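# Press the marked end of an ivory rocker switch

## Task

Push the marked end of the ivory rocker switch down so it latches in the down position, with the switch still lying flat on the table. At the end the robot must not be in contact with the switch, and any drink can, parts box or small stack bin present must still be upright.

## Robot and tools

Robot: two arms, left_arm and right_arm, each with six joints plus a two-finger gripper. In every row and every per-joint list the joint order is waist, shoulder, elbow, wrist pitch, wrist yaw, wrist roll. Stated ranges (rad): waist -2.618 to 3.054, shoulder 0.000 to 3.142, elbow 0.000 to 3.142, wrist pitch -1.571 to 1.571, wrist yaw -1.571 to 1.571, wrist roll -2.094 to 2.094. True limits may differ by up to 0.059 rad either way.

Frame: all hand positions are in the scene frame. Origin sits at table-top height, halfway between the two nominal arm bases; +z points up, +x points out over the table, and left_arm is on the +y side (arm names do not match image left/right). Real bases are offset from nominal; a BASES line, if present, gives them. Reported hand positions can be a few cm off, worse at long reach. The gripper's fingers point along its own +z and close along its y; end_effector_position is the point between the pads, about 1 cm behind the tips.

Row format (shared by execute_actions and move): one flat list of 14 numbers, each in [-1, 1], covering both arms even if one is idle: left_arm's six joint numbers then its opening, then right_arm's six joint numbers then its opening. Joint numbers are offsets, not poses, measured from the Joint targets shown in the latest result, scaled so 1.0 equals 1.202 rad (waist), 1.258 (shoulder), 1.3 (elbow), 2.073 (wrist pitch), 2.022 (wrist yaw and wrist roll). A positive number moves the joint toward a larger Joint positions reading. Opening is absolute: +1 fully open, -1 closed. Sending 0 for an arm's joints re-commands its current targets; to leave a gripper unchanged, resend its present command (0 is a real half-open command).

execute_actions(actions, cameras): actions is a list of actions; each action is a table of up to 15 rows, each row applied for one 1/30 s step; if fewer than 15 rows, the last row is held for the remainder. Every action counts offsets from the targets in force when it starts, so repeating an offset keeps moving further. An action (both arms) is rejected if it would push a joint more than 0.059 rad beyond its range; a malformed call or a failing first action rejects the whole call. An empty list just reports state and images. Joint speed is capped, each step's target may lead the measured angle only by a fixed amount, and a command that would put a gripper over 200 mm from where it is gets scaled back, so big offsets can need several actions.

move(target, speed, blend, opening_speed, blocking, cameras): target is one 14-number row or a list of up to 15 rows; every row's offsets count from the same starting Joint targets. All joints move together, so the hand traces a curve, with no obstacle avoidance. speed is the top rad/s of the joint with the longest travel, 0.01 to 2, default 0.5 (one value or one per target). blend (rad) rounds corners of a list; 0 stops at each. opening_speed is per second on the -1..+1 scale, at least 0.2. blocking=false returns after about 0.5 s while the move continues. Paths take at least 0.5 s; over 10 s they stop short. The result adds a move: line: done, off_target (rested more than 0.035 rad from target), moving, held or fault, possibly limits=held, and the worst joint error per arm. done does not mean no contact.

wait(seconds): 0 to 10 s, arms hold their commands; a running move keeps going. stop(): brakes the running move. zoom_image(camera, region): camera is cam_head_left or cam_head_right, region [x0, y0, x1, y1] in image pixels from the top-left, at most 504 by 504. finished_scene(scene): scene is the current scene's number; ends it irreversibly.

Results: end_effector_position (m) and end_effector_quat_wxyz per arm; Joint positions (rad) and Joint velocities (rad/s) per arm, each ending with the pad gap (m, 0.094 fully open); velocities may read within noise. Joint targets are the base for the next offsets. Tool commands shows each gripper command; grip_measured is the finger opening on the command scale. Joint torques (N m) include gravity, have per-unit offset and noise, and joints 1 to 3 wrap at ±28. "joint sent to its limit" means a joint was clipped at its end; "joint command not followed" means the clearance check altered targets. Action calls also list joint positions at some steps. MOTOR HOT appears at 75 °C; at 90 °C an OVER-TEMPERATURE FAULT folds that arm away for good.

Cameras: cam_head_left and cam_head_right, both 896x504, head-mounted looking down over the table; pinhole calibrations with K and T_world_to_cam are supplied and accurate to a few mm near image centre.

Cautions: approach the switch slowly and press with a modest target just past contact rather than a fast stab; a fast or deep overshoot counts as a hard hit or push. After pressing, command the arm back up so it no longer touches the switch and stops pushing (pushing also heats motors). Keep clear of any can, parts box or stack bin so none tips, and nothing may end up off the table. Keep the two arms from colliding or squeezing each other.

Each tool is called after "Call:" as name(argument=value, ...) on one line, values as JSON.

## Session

Call:
execute_actions(actions=[])

Scene clock: 0.00 s.
left_arm: end_effector_position=(+0.4364, +0.2538, +0.1116) grip_measured=+1.000 end_effector_quat_wxyz=(+0.579, +0.028, +0.810, -0.084) | right_arm: end_effector_position=(+0.3944, -0.2769, +0.0830) grip_measured=+1.000 end_effector_quat_wxyz=(+0.563, +0.034, +0.826, +0.021)
Joint positions: left_arm=[0.065 1.514 0.411 0.774 0.215 -0.036 0.094] | right_arm=[-0.117 1.567 0.353 0.835 -0.132 0.026 0.094]
Joint velocities: within noise
Joint torques (N m): no reading
Heat: left arm: 25 °C; right arm: 29 °C.
Joint targets: left_arm=[0.065 1.504 0.421 0.785 0.216 -0.036] | right_arm=[-0.117 1.561 0.359 0.836 -0.133 0.026]
Tool commands: left_gripper/opening=+1.0 right_gripper/opening=+1.0

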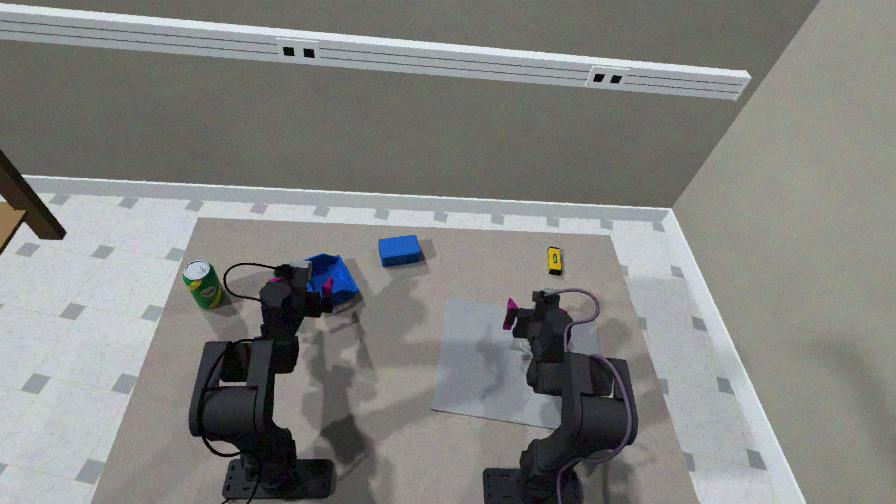

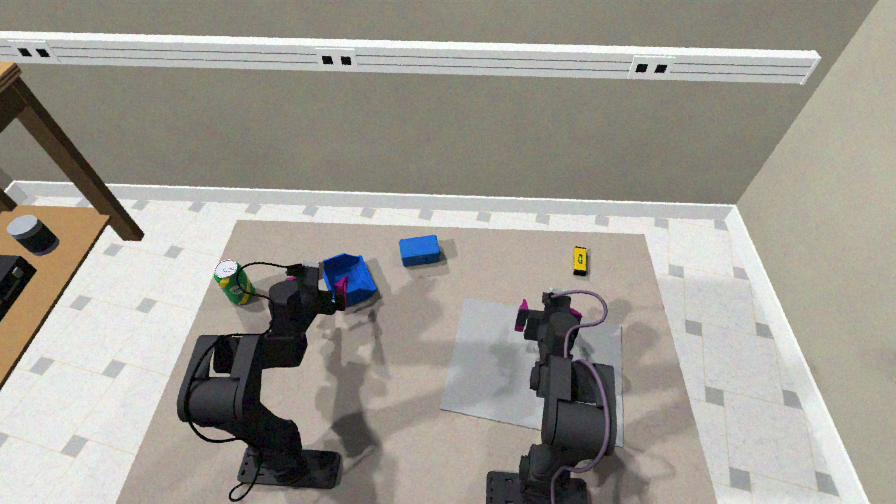

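Call:
move(target=[[0,0,0,0,0,0,1,0,-0.35,0,0,0,0,-1],[0,0,0,0,0,0,1,-0.55,0.031,0.647,-0.963,0.066,-0.013,-1]], speed=1.0, blend=0.15, opening_speed=1.0)

Scene clock: 12.73 s.
left_arm: end_effector_position=(+0.4364, +0.2538, +0.1116) grip_measured=+1.000 end_effector_quat_wxyz=(+0.579, +0.028, +0.810, -0.084) | right_arm: end_effector_position=(+0.1951, -0.4377, +0.0890) grip_measured=-0.997 end_effector_quat_wxyz=(+0.003, +0.394, +0.919, +0.005)
Joint positions: left_arm=[0.065 1.514 0.411 0.774 0.215 -0.036 0.094] | right_arm=[-0.776 1.583 1.163 -1.149 -0.012 0.005 0]
Joint velocities: within noise
Joint torques (N m): left_arm=[-0.02 -5.27 7.28 2.24 0.09 -0.01] | right_arm=[-0.21 -4.01 9.61 0.27 0.13 -0.07]
Heat: left arm: 27 °C; right arm: 30 °C.
Joint targets: left_arm=[0.065 1.504 0.421 0.785 0.216 -0.036] | right_arm=[-0.778 1.600 1.201 -1.161 0.000 -0.001]
move: off_target (right_arm); right_arm: the elbow is farthest, 0.037 rad from its target

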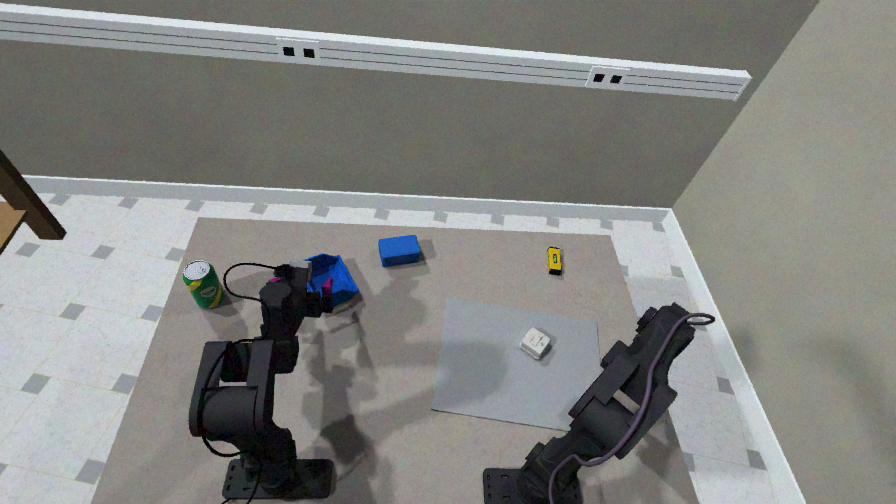

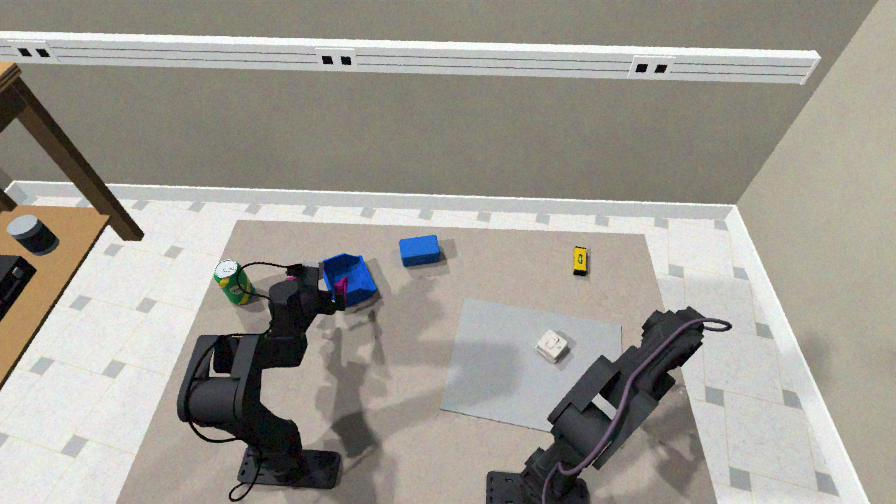

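Call:
zoom_image(camera="cam_head_left", region=[510, 320, 560, 370])

Call:
zoom_image(camera="cam_head_right", region=[528, 322, 578, 372])

Scaled by 10.080 from the camera's 896x504 image, which has a finer 1280x720 frame.

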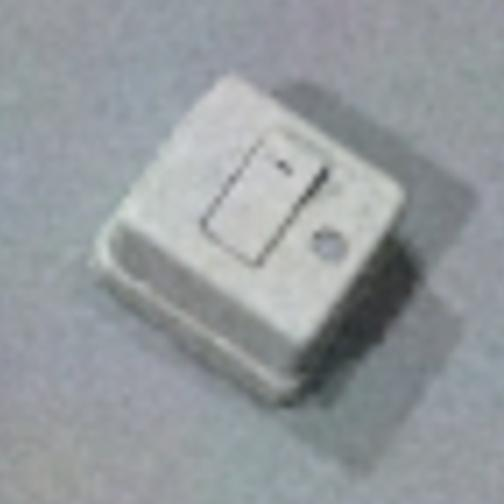

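Scaled by 10.080 from the camera's 896x504 image, which has a finer 1280x720 frame.

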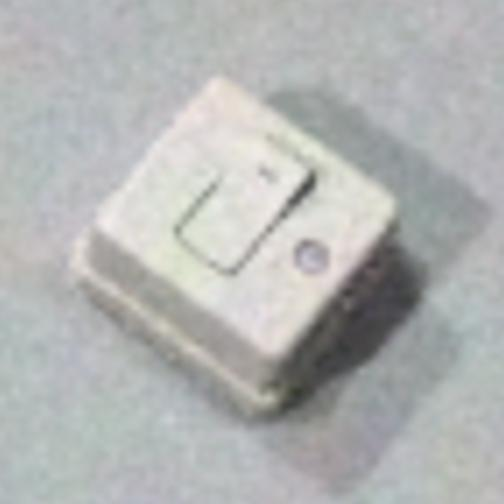

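Call:
move(target=[0,0,0,0,0,0,1,0.5258,0.3351,0.3195,-0.0878,0,0,-1], speed=0.7)

Call:
zoom_image(camera="cam_head_left", region=[510, 320, 560, 370])

Call:
zoom_image(camera="cam_head_right", region=[528, 322, 578, 372])

Scene clock: 26.33 s.
left_arm: end_effector_position=(+0.4364, +0.2538, +0.1116) grip_measured=+1.000 end_effector_quat_wxyz=(+0.579, +0.028, +0.810, -0.084) | right_arm: end_effector_position=(+0.3325, -0.2990, +0.0684) grip_measured=-0.997 end_effector_quat_wxyz=(-0.092, +0.088, +0.992, +0.010)
Joint positions: left_arm=[0.065 1.514 0.411 0.774 0.215 -0.036 0.094] | right_arm=[-0.142 2.001 1.578 -1.332 -0.005 0.004 0]
Joint velocities: within noise
Joint torques (N m): left_arm=[-0.03 -5.31 7.28 2.24 0.08 -0.04] | right_arm=[-0.38 -7.05 9.29 -0.16 0.04 -0.06]
Heat: left arm: 29 °C; right arm: 32 °C.
Joint targets: left_arm=[0.065 1.504 0.421 0.785 0.216 -0.036] | right_arm=[-0.146 2.021 1.616 -1.343 0.001 0.000]
move: off_target (right_arm); right_arm: the elbow is farthest, 0.038 rad from its target

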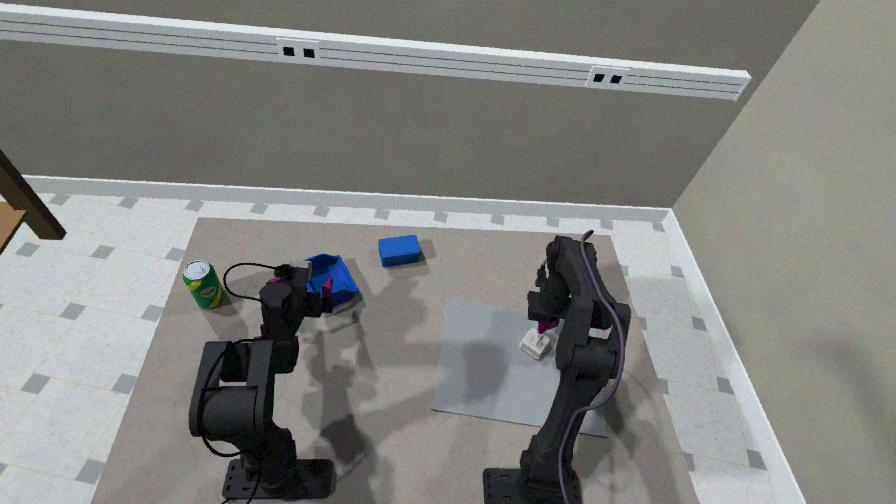

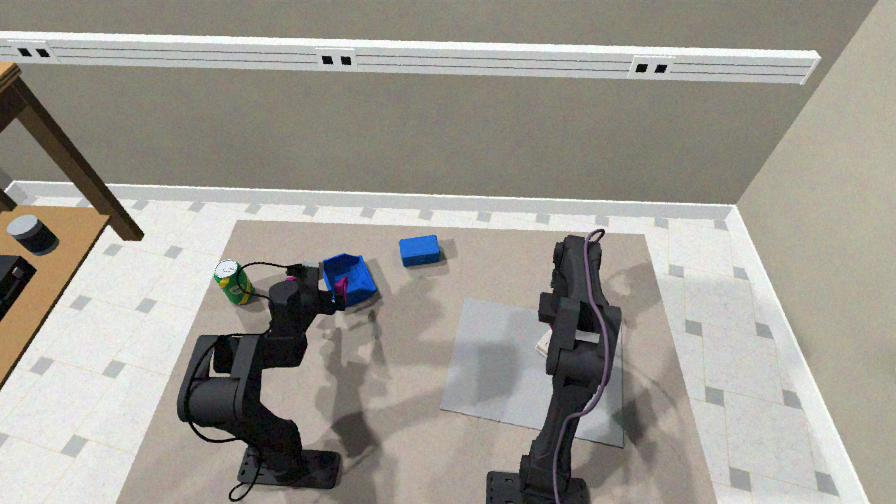

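Scaled by 10.080 from the camera's 896x504 image, which has a finer 1280x720 frame.

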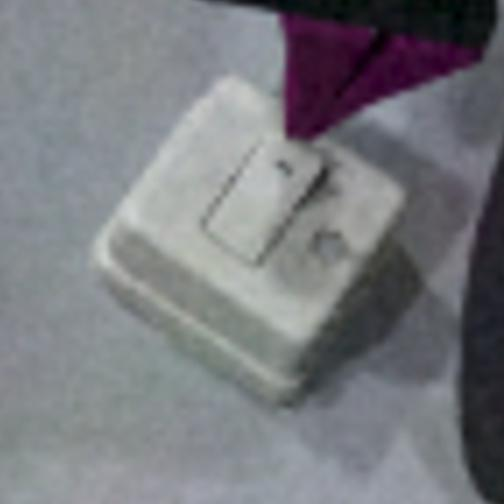

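Scaled by 10.080 from the camera's 896x504 image, which has a finer 1280x720 frame.

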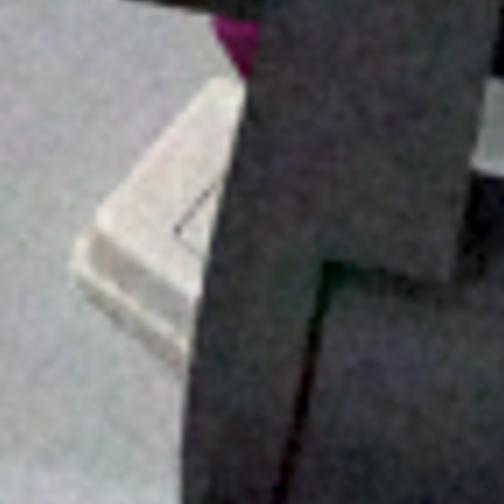

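Call:
move(target=[[0,0,0,0,0,0,1,-0.0111,0.0220,0.0195,0.0031,0,0,-1],[0,0,0,0,0,0,1,-0.0111,0.0503,-0.0993,0.0788,0,0,-1],[0,0,0,0,0,0,1,-0.0111,-0.0485,0.0262,0.0207,0,0,-1]], speed=[0.3,0.2,0.7])

Call:
zoom_image(camera="cam_head_left", region=[510, 310, 560, 360])

Call:
zoom_image(camera="cam_head_right", region=[528, 322, 578, 372])

Scene clock: 49.73 s.
left_arm: end_effector_position=(+0.4364, +0.2538, +0.1116) grip_measured=+1.000 end_effector_quat_wxyz=(+0.579, +0.028, +0.810, -0.084) | right_arm: end_effector_position=(+0.3566, -0.3082, +0.0844) grip_measured=-0.997 end_effector_quat_wxyz=(-0.035, +0.095, +0.995, +0.006)
Joint positions: left_arm=[0.065 1.514 0.411 0.774 0.215 -0.036 0.094] | right_arm=[-0.156 1.98 1.627 -1.289 -0.005 0.004 0]
Joint velocities: within noise
Joint torques (N m): left_arm=[0.02 -5.3 7.31 2.25 0.07 -0.02] | right_arm=[-0.35 -9.92 8.24 0.14 0.06 -0.06]
Heat: left arm: 31 °C; right arm: 33 °C.
Joint targets: left_arm=[0.065 1.504 0.421 0.785 0.216 -0.036] | right_arm=[-0.160 1.960 1.650 -1.300 0.001 0.000]
move: done

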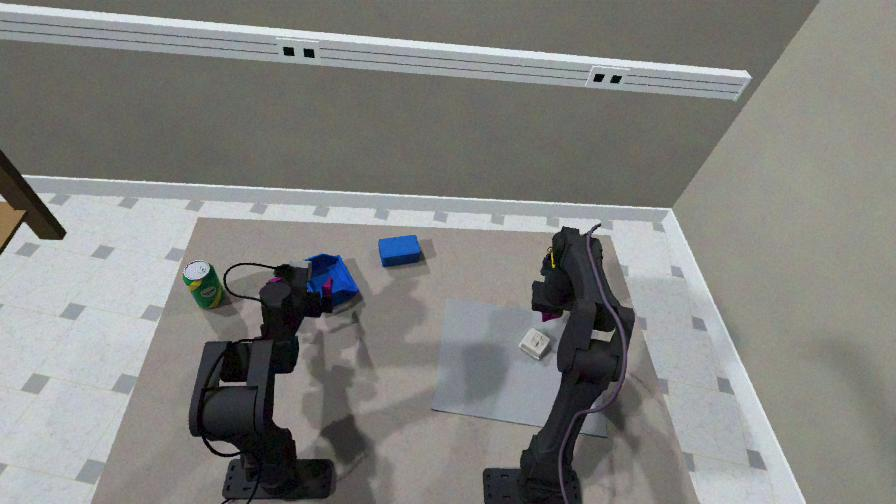

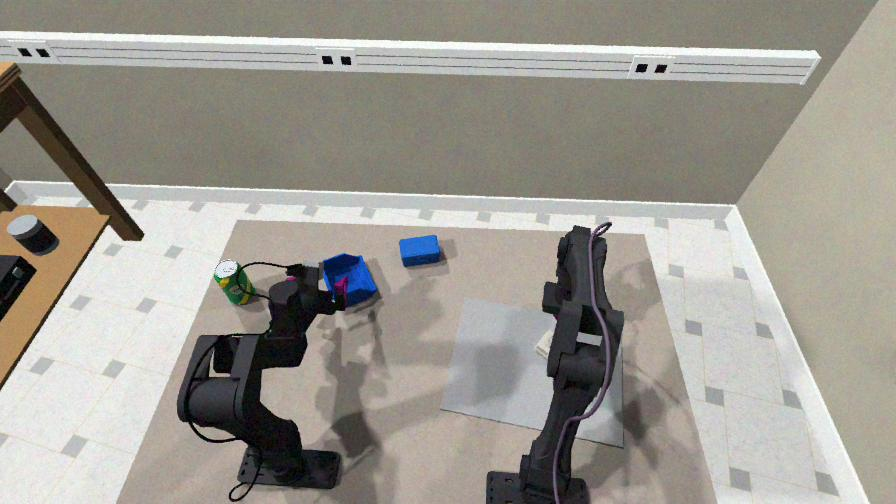

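Scaled by 10.080 from the camera's 896x504 image, which has a finer 1280x720 frame.

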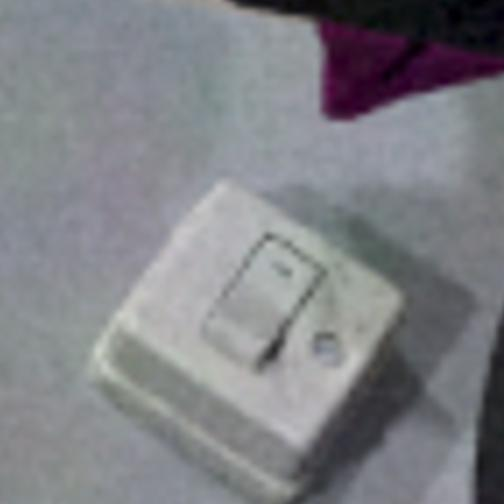

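Scaled by 10.080 from the camera's 896x504 image, which has a finer 1280x720 frame.

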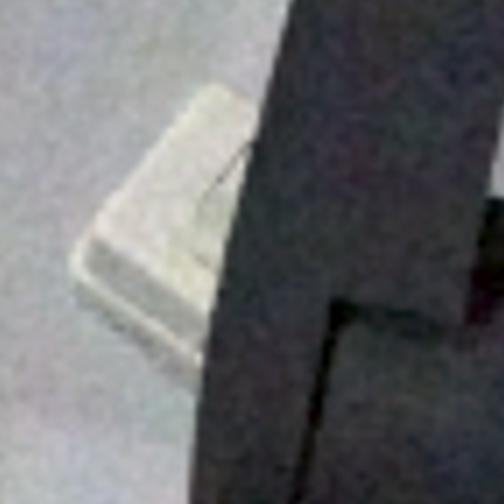

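Call:
finished_scene(scene=2)

The scene is finished: the task was done.


## Next scene

The same job, from a new start.

Call:
execute_actions(actions=[])

Scene clock: 0.00 s.
left_arm: end_effector_position=(+0.4252, +0.2846, +0.1121) grip_measured=+1.000 end_effector_quat_wxyz=(+0.604, -0.041, +0.796, +0.012) | right_arm: end_effector_position=(+0.4148, -0.2792, +0.1161) grip_measured=+1.000 end_effector_quat_wxyz=(+0.622, +0.064, +0.779, -0.053)
Joint positions: left_arm=[0.015 1.501 0.327 0.9 -0.072 -0.052 0.094] | right_arm=[-0.001 1.617 0.385 1.006 0.133 0.026 0.094]
Joint velocities: within noise
Joint torques (N m): no reading
Heat: left arm: 24 °C; right arm: 28 °C.
Joint targets: left_arm=[0.015 1.492 0.336 0.910 -0.072 -0.052] | right_arm=[-0.001 1.609 0.392 1.009 0.134 0.026]
Tool commands: left_gripper/opening=+1.0 right_gripper/opening=+1.0

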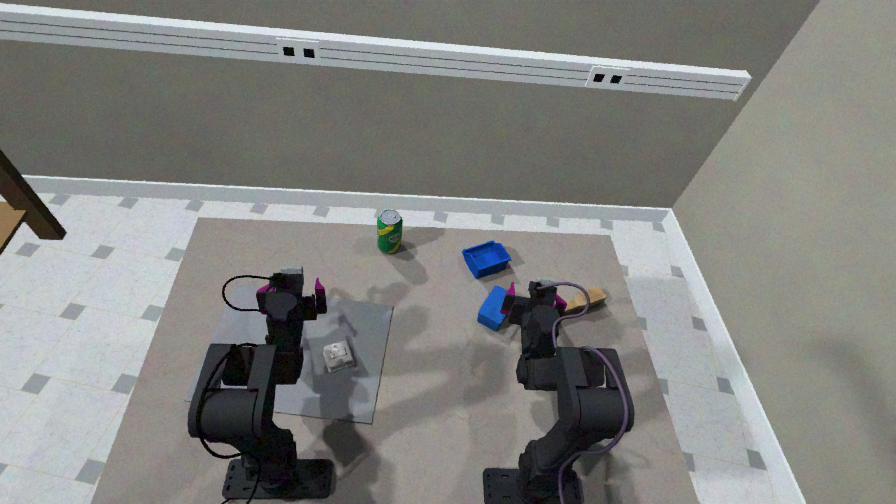

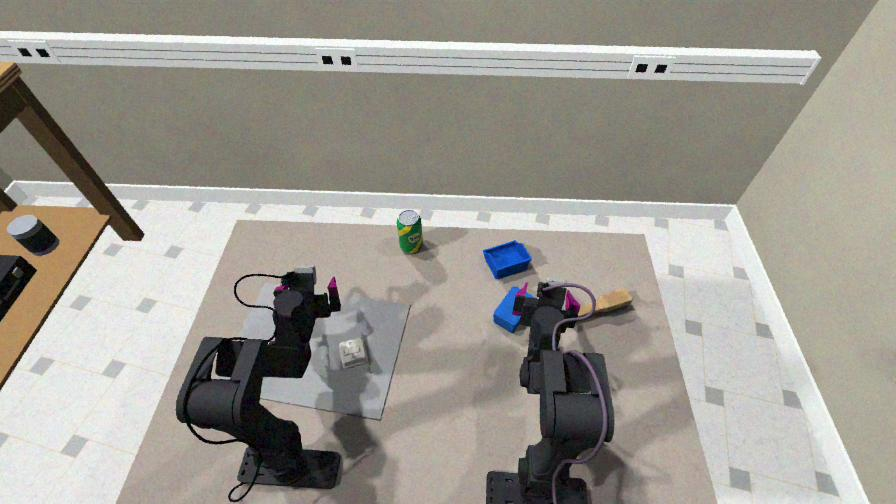

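Call:
zoom_image(camera="cam_head_left", region=[313, 330, 363, 380])

Call:
zoom_image(camera="cam_head_right", region=[326, 328, 376, 378])

Scaled by 10.080 from the camera's 896x504 image, which has a finer 1280x720 frame.

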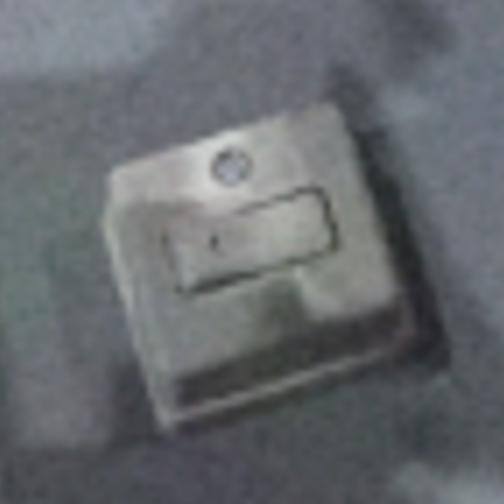

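Scaled by 10.080 from the camera's 896x504 image, which has a finer 1280x720 frame.

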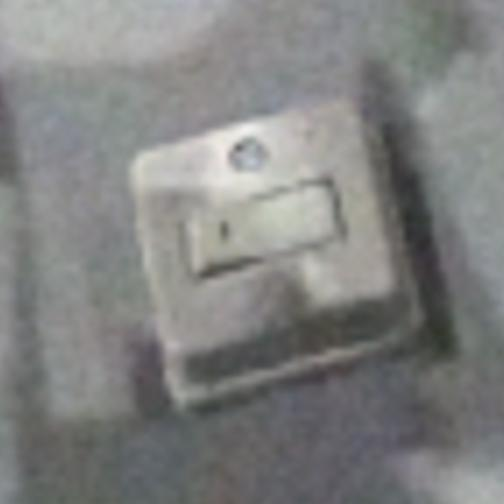

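Call:
move(target=[[0,-0.3,0,0,0,0,-1,0,0,0,0,0,0,1],[-0.2587,0.0817,0.5935,-0.9603,0.0356,0.0257,-1,0,0,0,0,0,0,1]], speed=1.0, blend=0.15, opening_speed=1.0)

Call:
zoom_image(camera="cam_head_left", region=[313, 330, 363, 380])

Call:
zoom_image(camera="cam_head_right", region=[326, 328, 376, 378])

Scene clock: 20.13 s.
left_arm: end_effector_position=(+0.2885, +0.1940, +0.0690) grip_measured=-0.995 end_effector_quat_wxyz=(-0.001, +0.148, +0.989, +0.005) | right_arm: end_effector_position=(+0.4148, -0.2792, +0.1161) grip_measured=+1.000 end_effector_quat_wxyz=(+0.622, +0.064, +0.779, -0.053)
Joint positions: left_arm=[-0.291 1.581 1.08 -1.073 -0.01 -0.012 0] | right_arm=[-0.001 1.617 0.385 1.006 0.133 0.026 0.094]
Joint velocities: within noise
Joint torques (N m): left_arm=[-0.49 -4.36 9.16 0.48 0.11 0.11] | right_arm=[0.01 -5.27 5.93 2.1 0.01 -0.03]
Heat: left arm: 27 °C; right arm: 30 °C.
Joint targets: left_arm=[-0.296 1.595 1.107 -1.081 0.000 -0.001] | right_arm=[-0.001 1.609 0.392 1.009 0.134 0.026]
move: done

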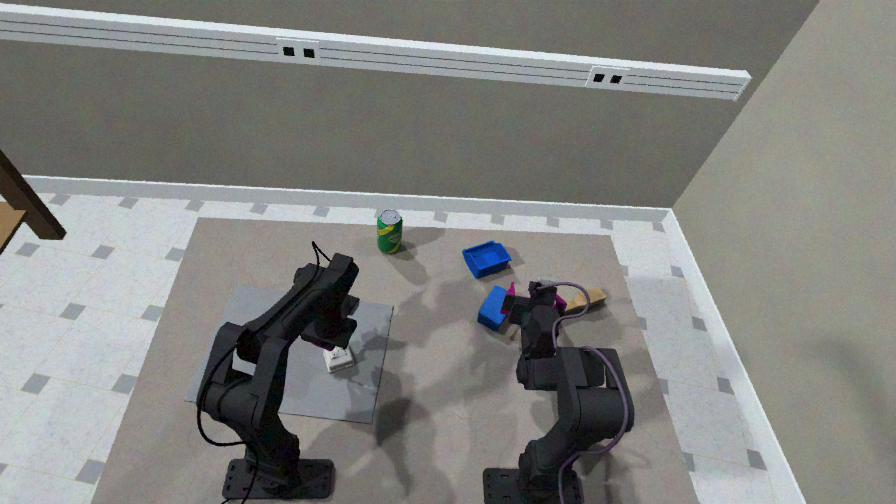

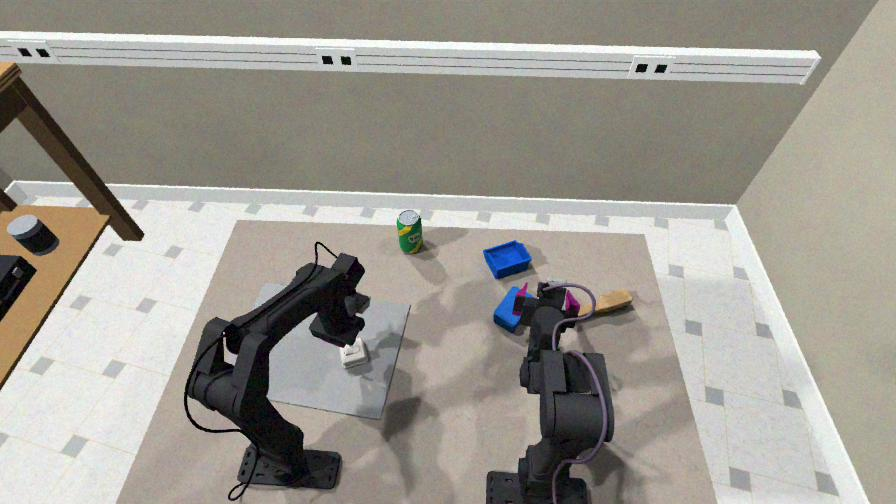

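Scaled by 10.080 from the camera's 896x504 image, which has a finer 1280x720 frame.

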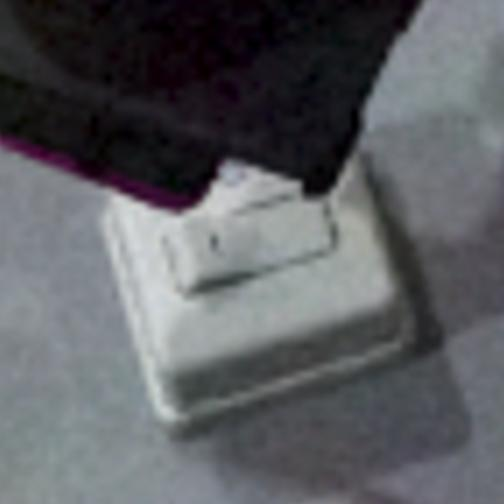

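Scaled by 10.080 from the camera's 896x504 image, which has a finer 1280x720 frame.

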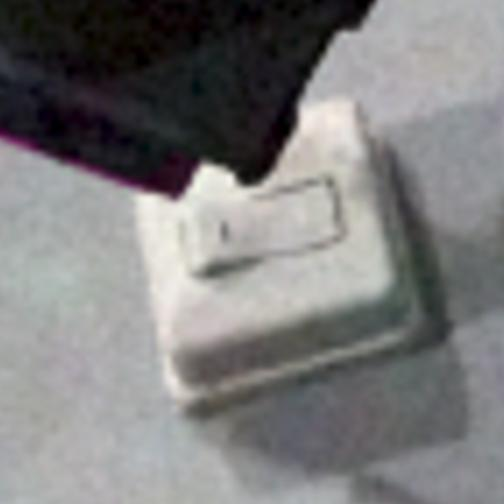

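Call:
move(target=[[-0.0100,0.1431,0.1362,-0.0849,0,0,-1,0,0,0,0,0,0,1],[-0.0100,0.1797,0.0369,-0.0041,0,0,-1,0,0,0,0,0,0,1],[-0.0100,0.0715,0.1408,-0.0671,0,0,-1,0,0,0,0,0,0,1]], speed=[0.4,0.2,0.7], blend=[0.02,0,0])

Call:
zoom_image(camera="cam_head_left", region=[313, 330, 363, 380])

Call:
zoom_image(camera="cam_head_right", region=[326, 328, 376, 378])

Scene clock: 38.73 s.
left_arm: end_effector_position=(+0.3076, +0.1846, +0.0866) grip_measured=-0.995 end_effector_quat_wxyz=(-0.031, +0.153, +0.988, +0.010) | right_arm: end_effector_position=(+0.4148, -0.2792, +0.1161) grip_measured=+1.000 end_effector_quat_wxyz=(+0.622, +0.064, +0.779, -0.053)
Joint positions: left_arm=[-0.302 1.702 1.278 -1.211 -0.01 -0.012 0] | right_arm=[-0.001 1.617 0.385 1.006 0.133 0.026 0.094]
Joint velocities: within noise
Joint torques (N m): left_arm=[-0.53 -7.92 7.68 0.34 0.12 0.11] | right_arm=[-0.01 -5.24 5.94 2.1 0.02 -0.03]
Heat: left arm: 27 °C; right arm: 32 °C.
Joint targets: left_arm=[-0.308 1.685 1.291 -1.220 0.000 -0.001] | right_arm=[-0.001 1.609 0.392 1.009 0.134 0.026]
move: done

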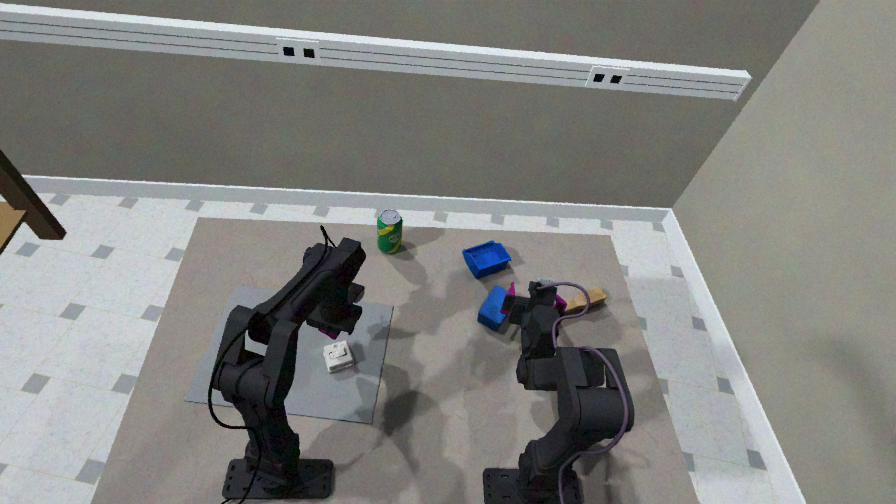

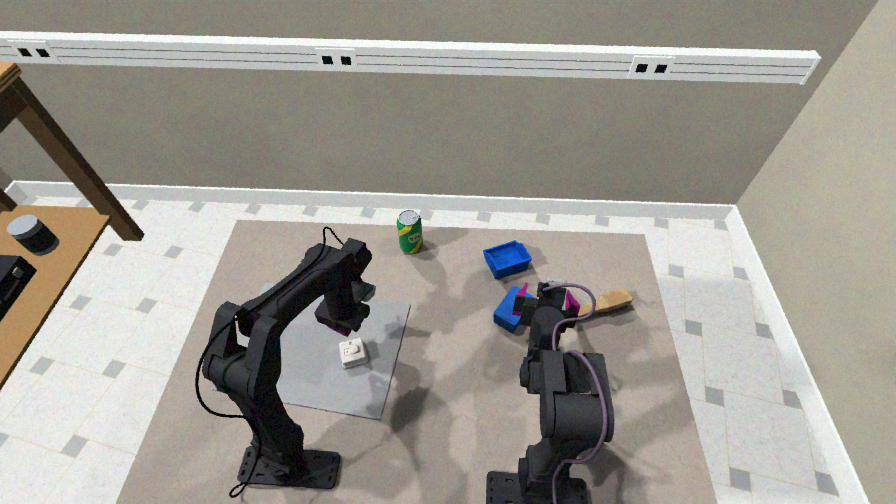

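Scaled by 10.080 from the camera's 896x504 image, which has a finer 1280x720 frame.

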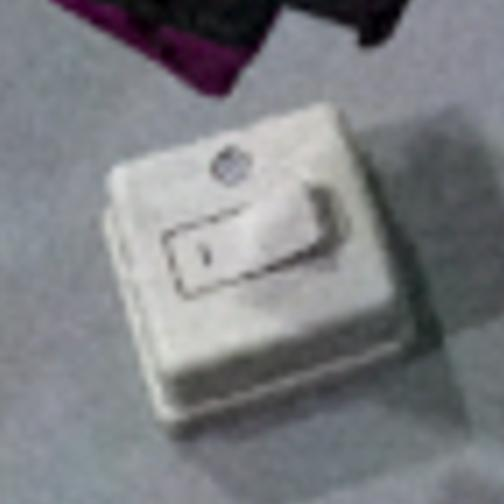

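Scaled by 10.080 from the camera's 896x504 image, which has a finer 1280x720 frame.

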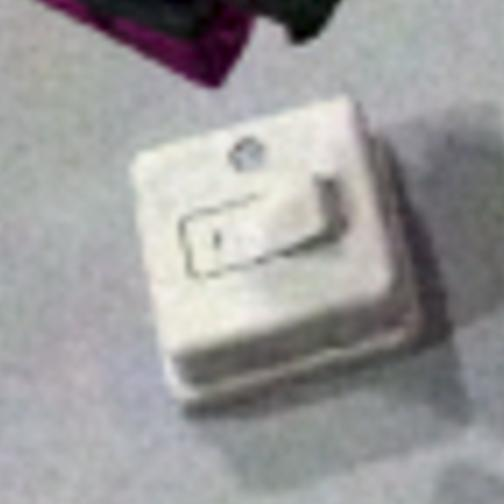

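Call:
finished_scene(scene=3)

The scene is finished: the task was done.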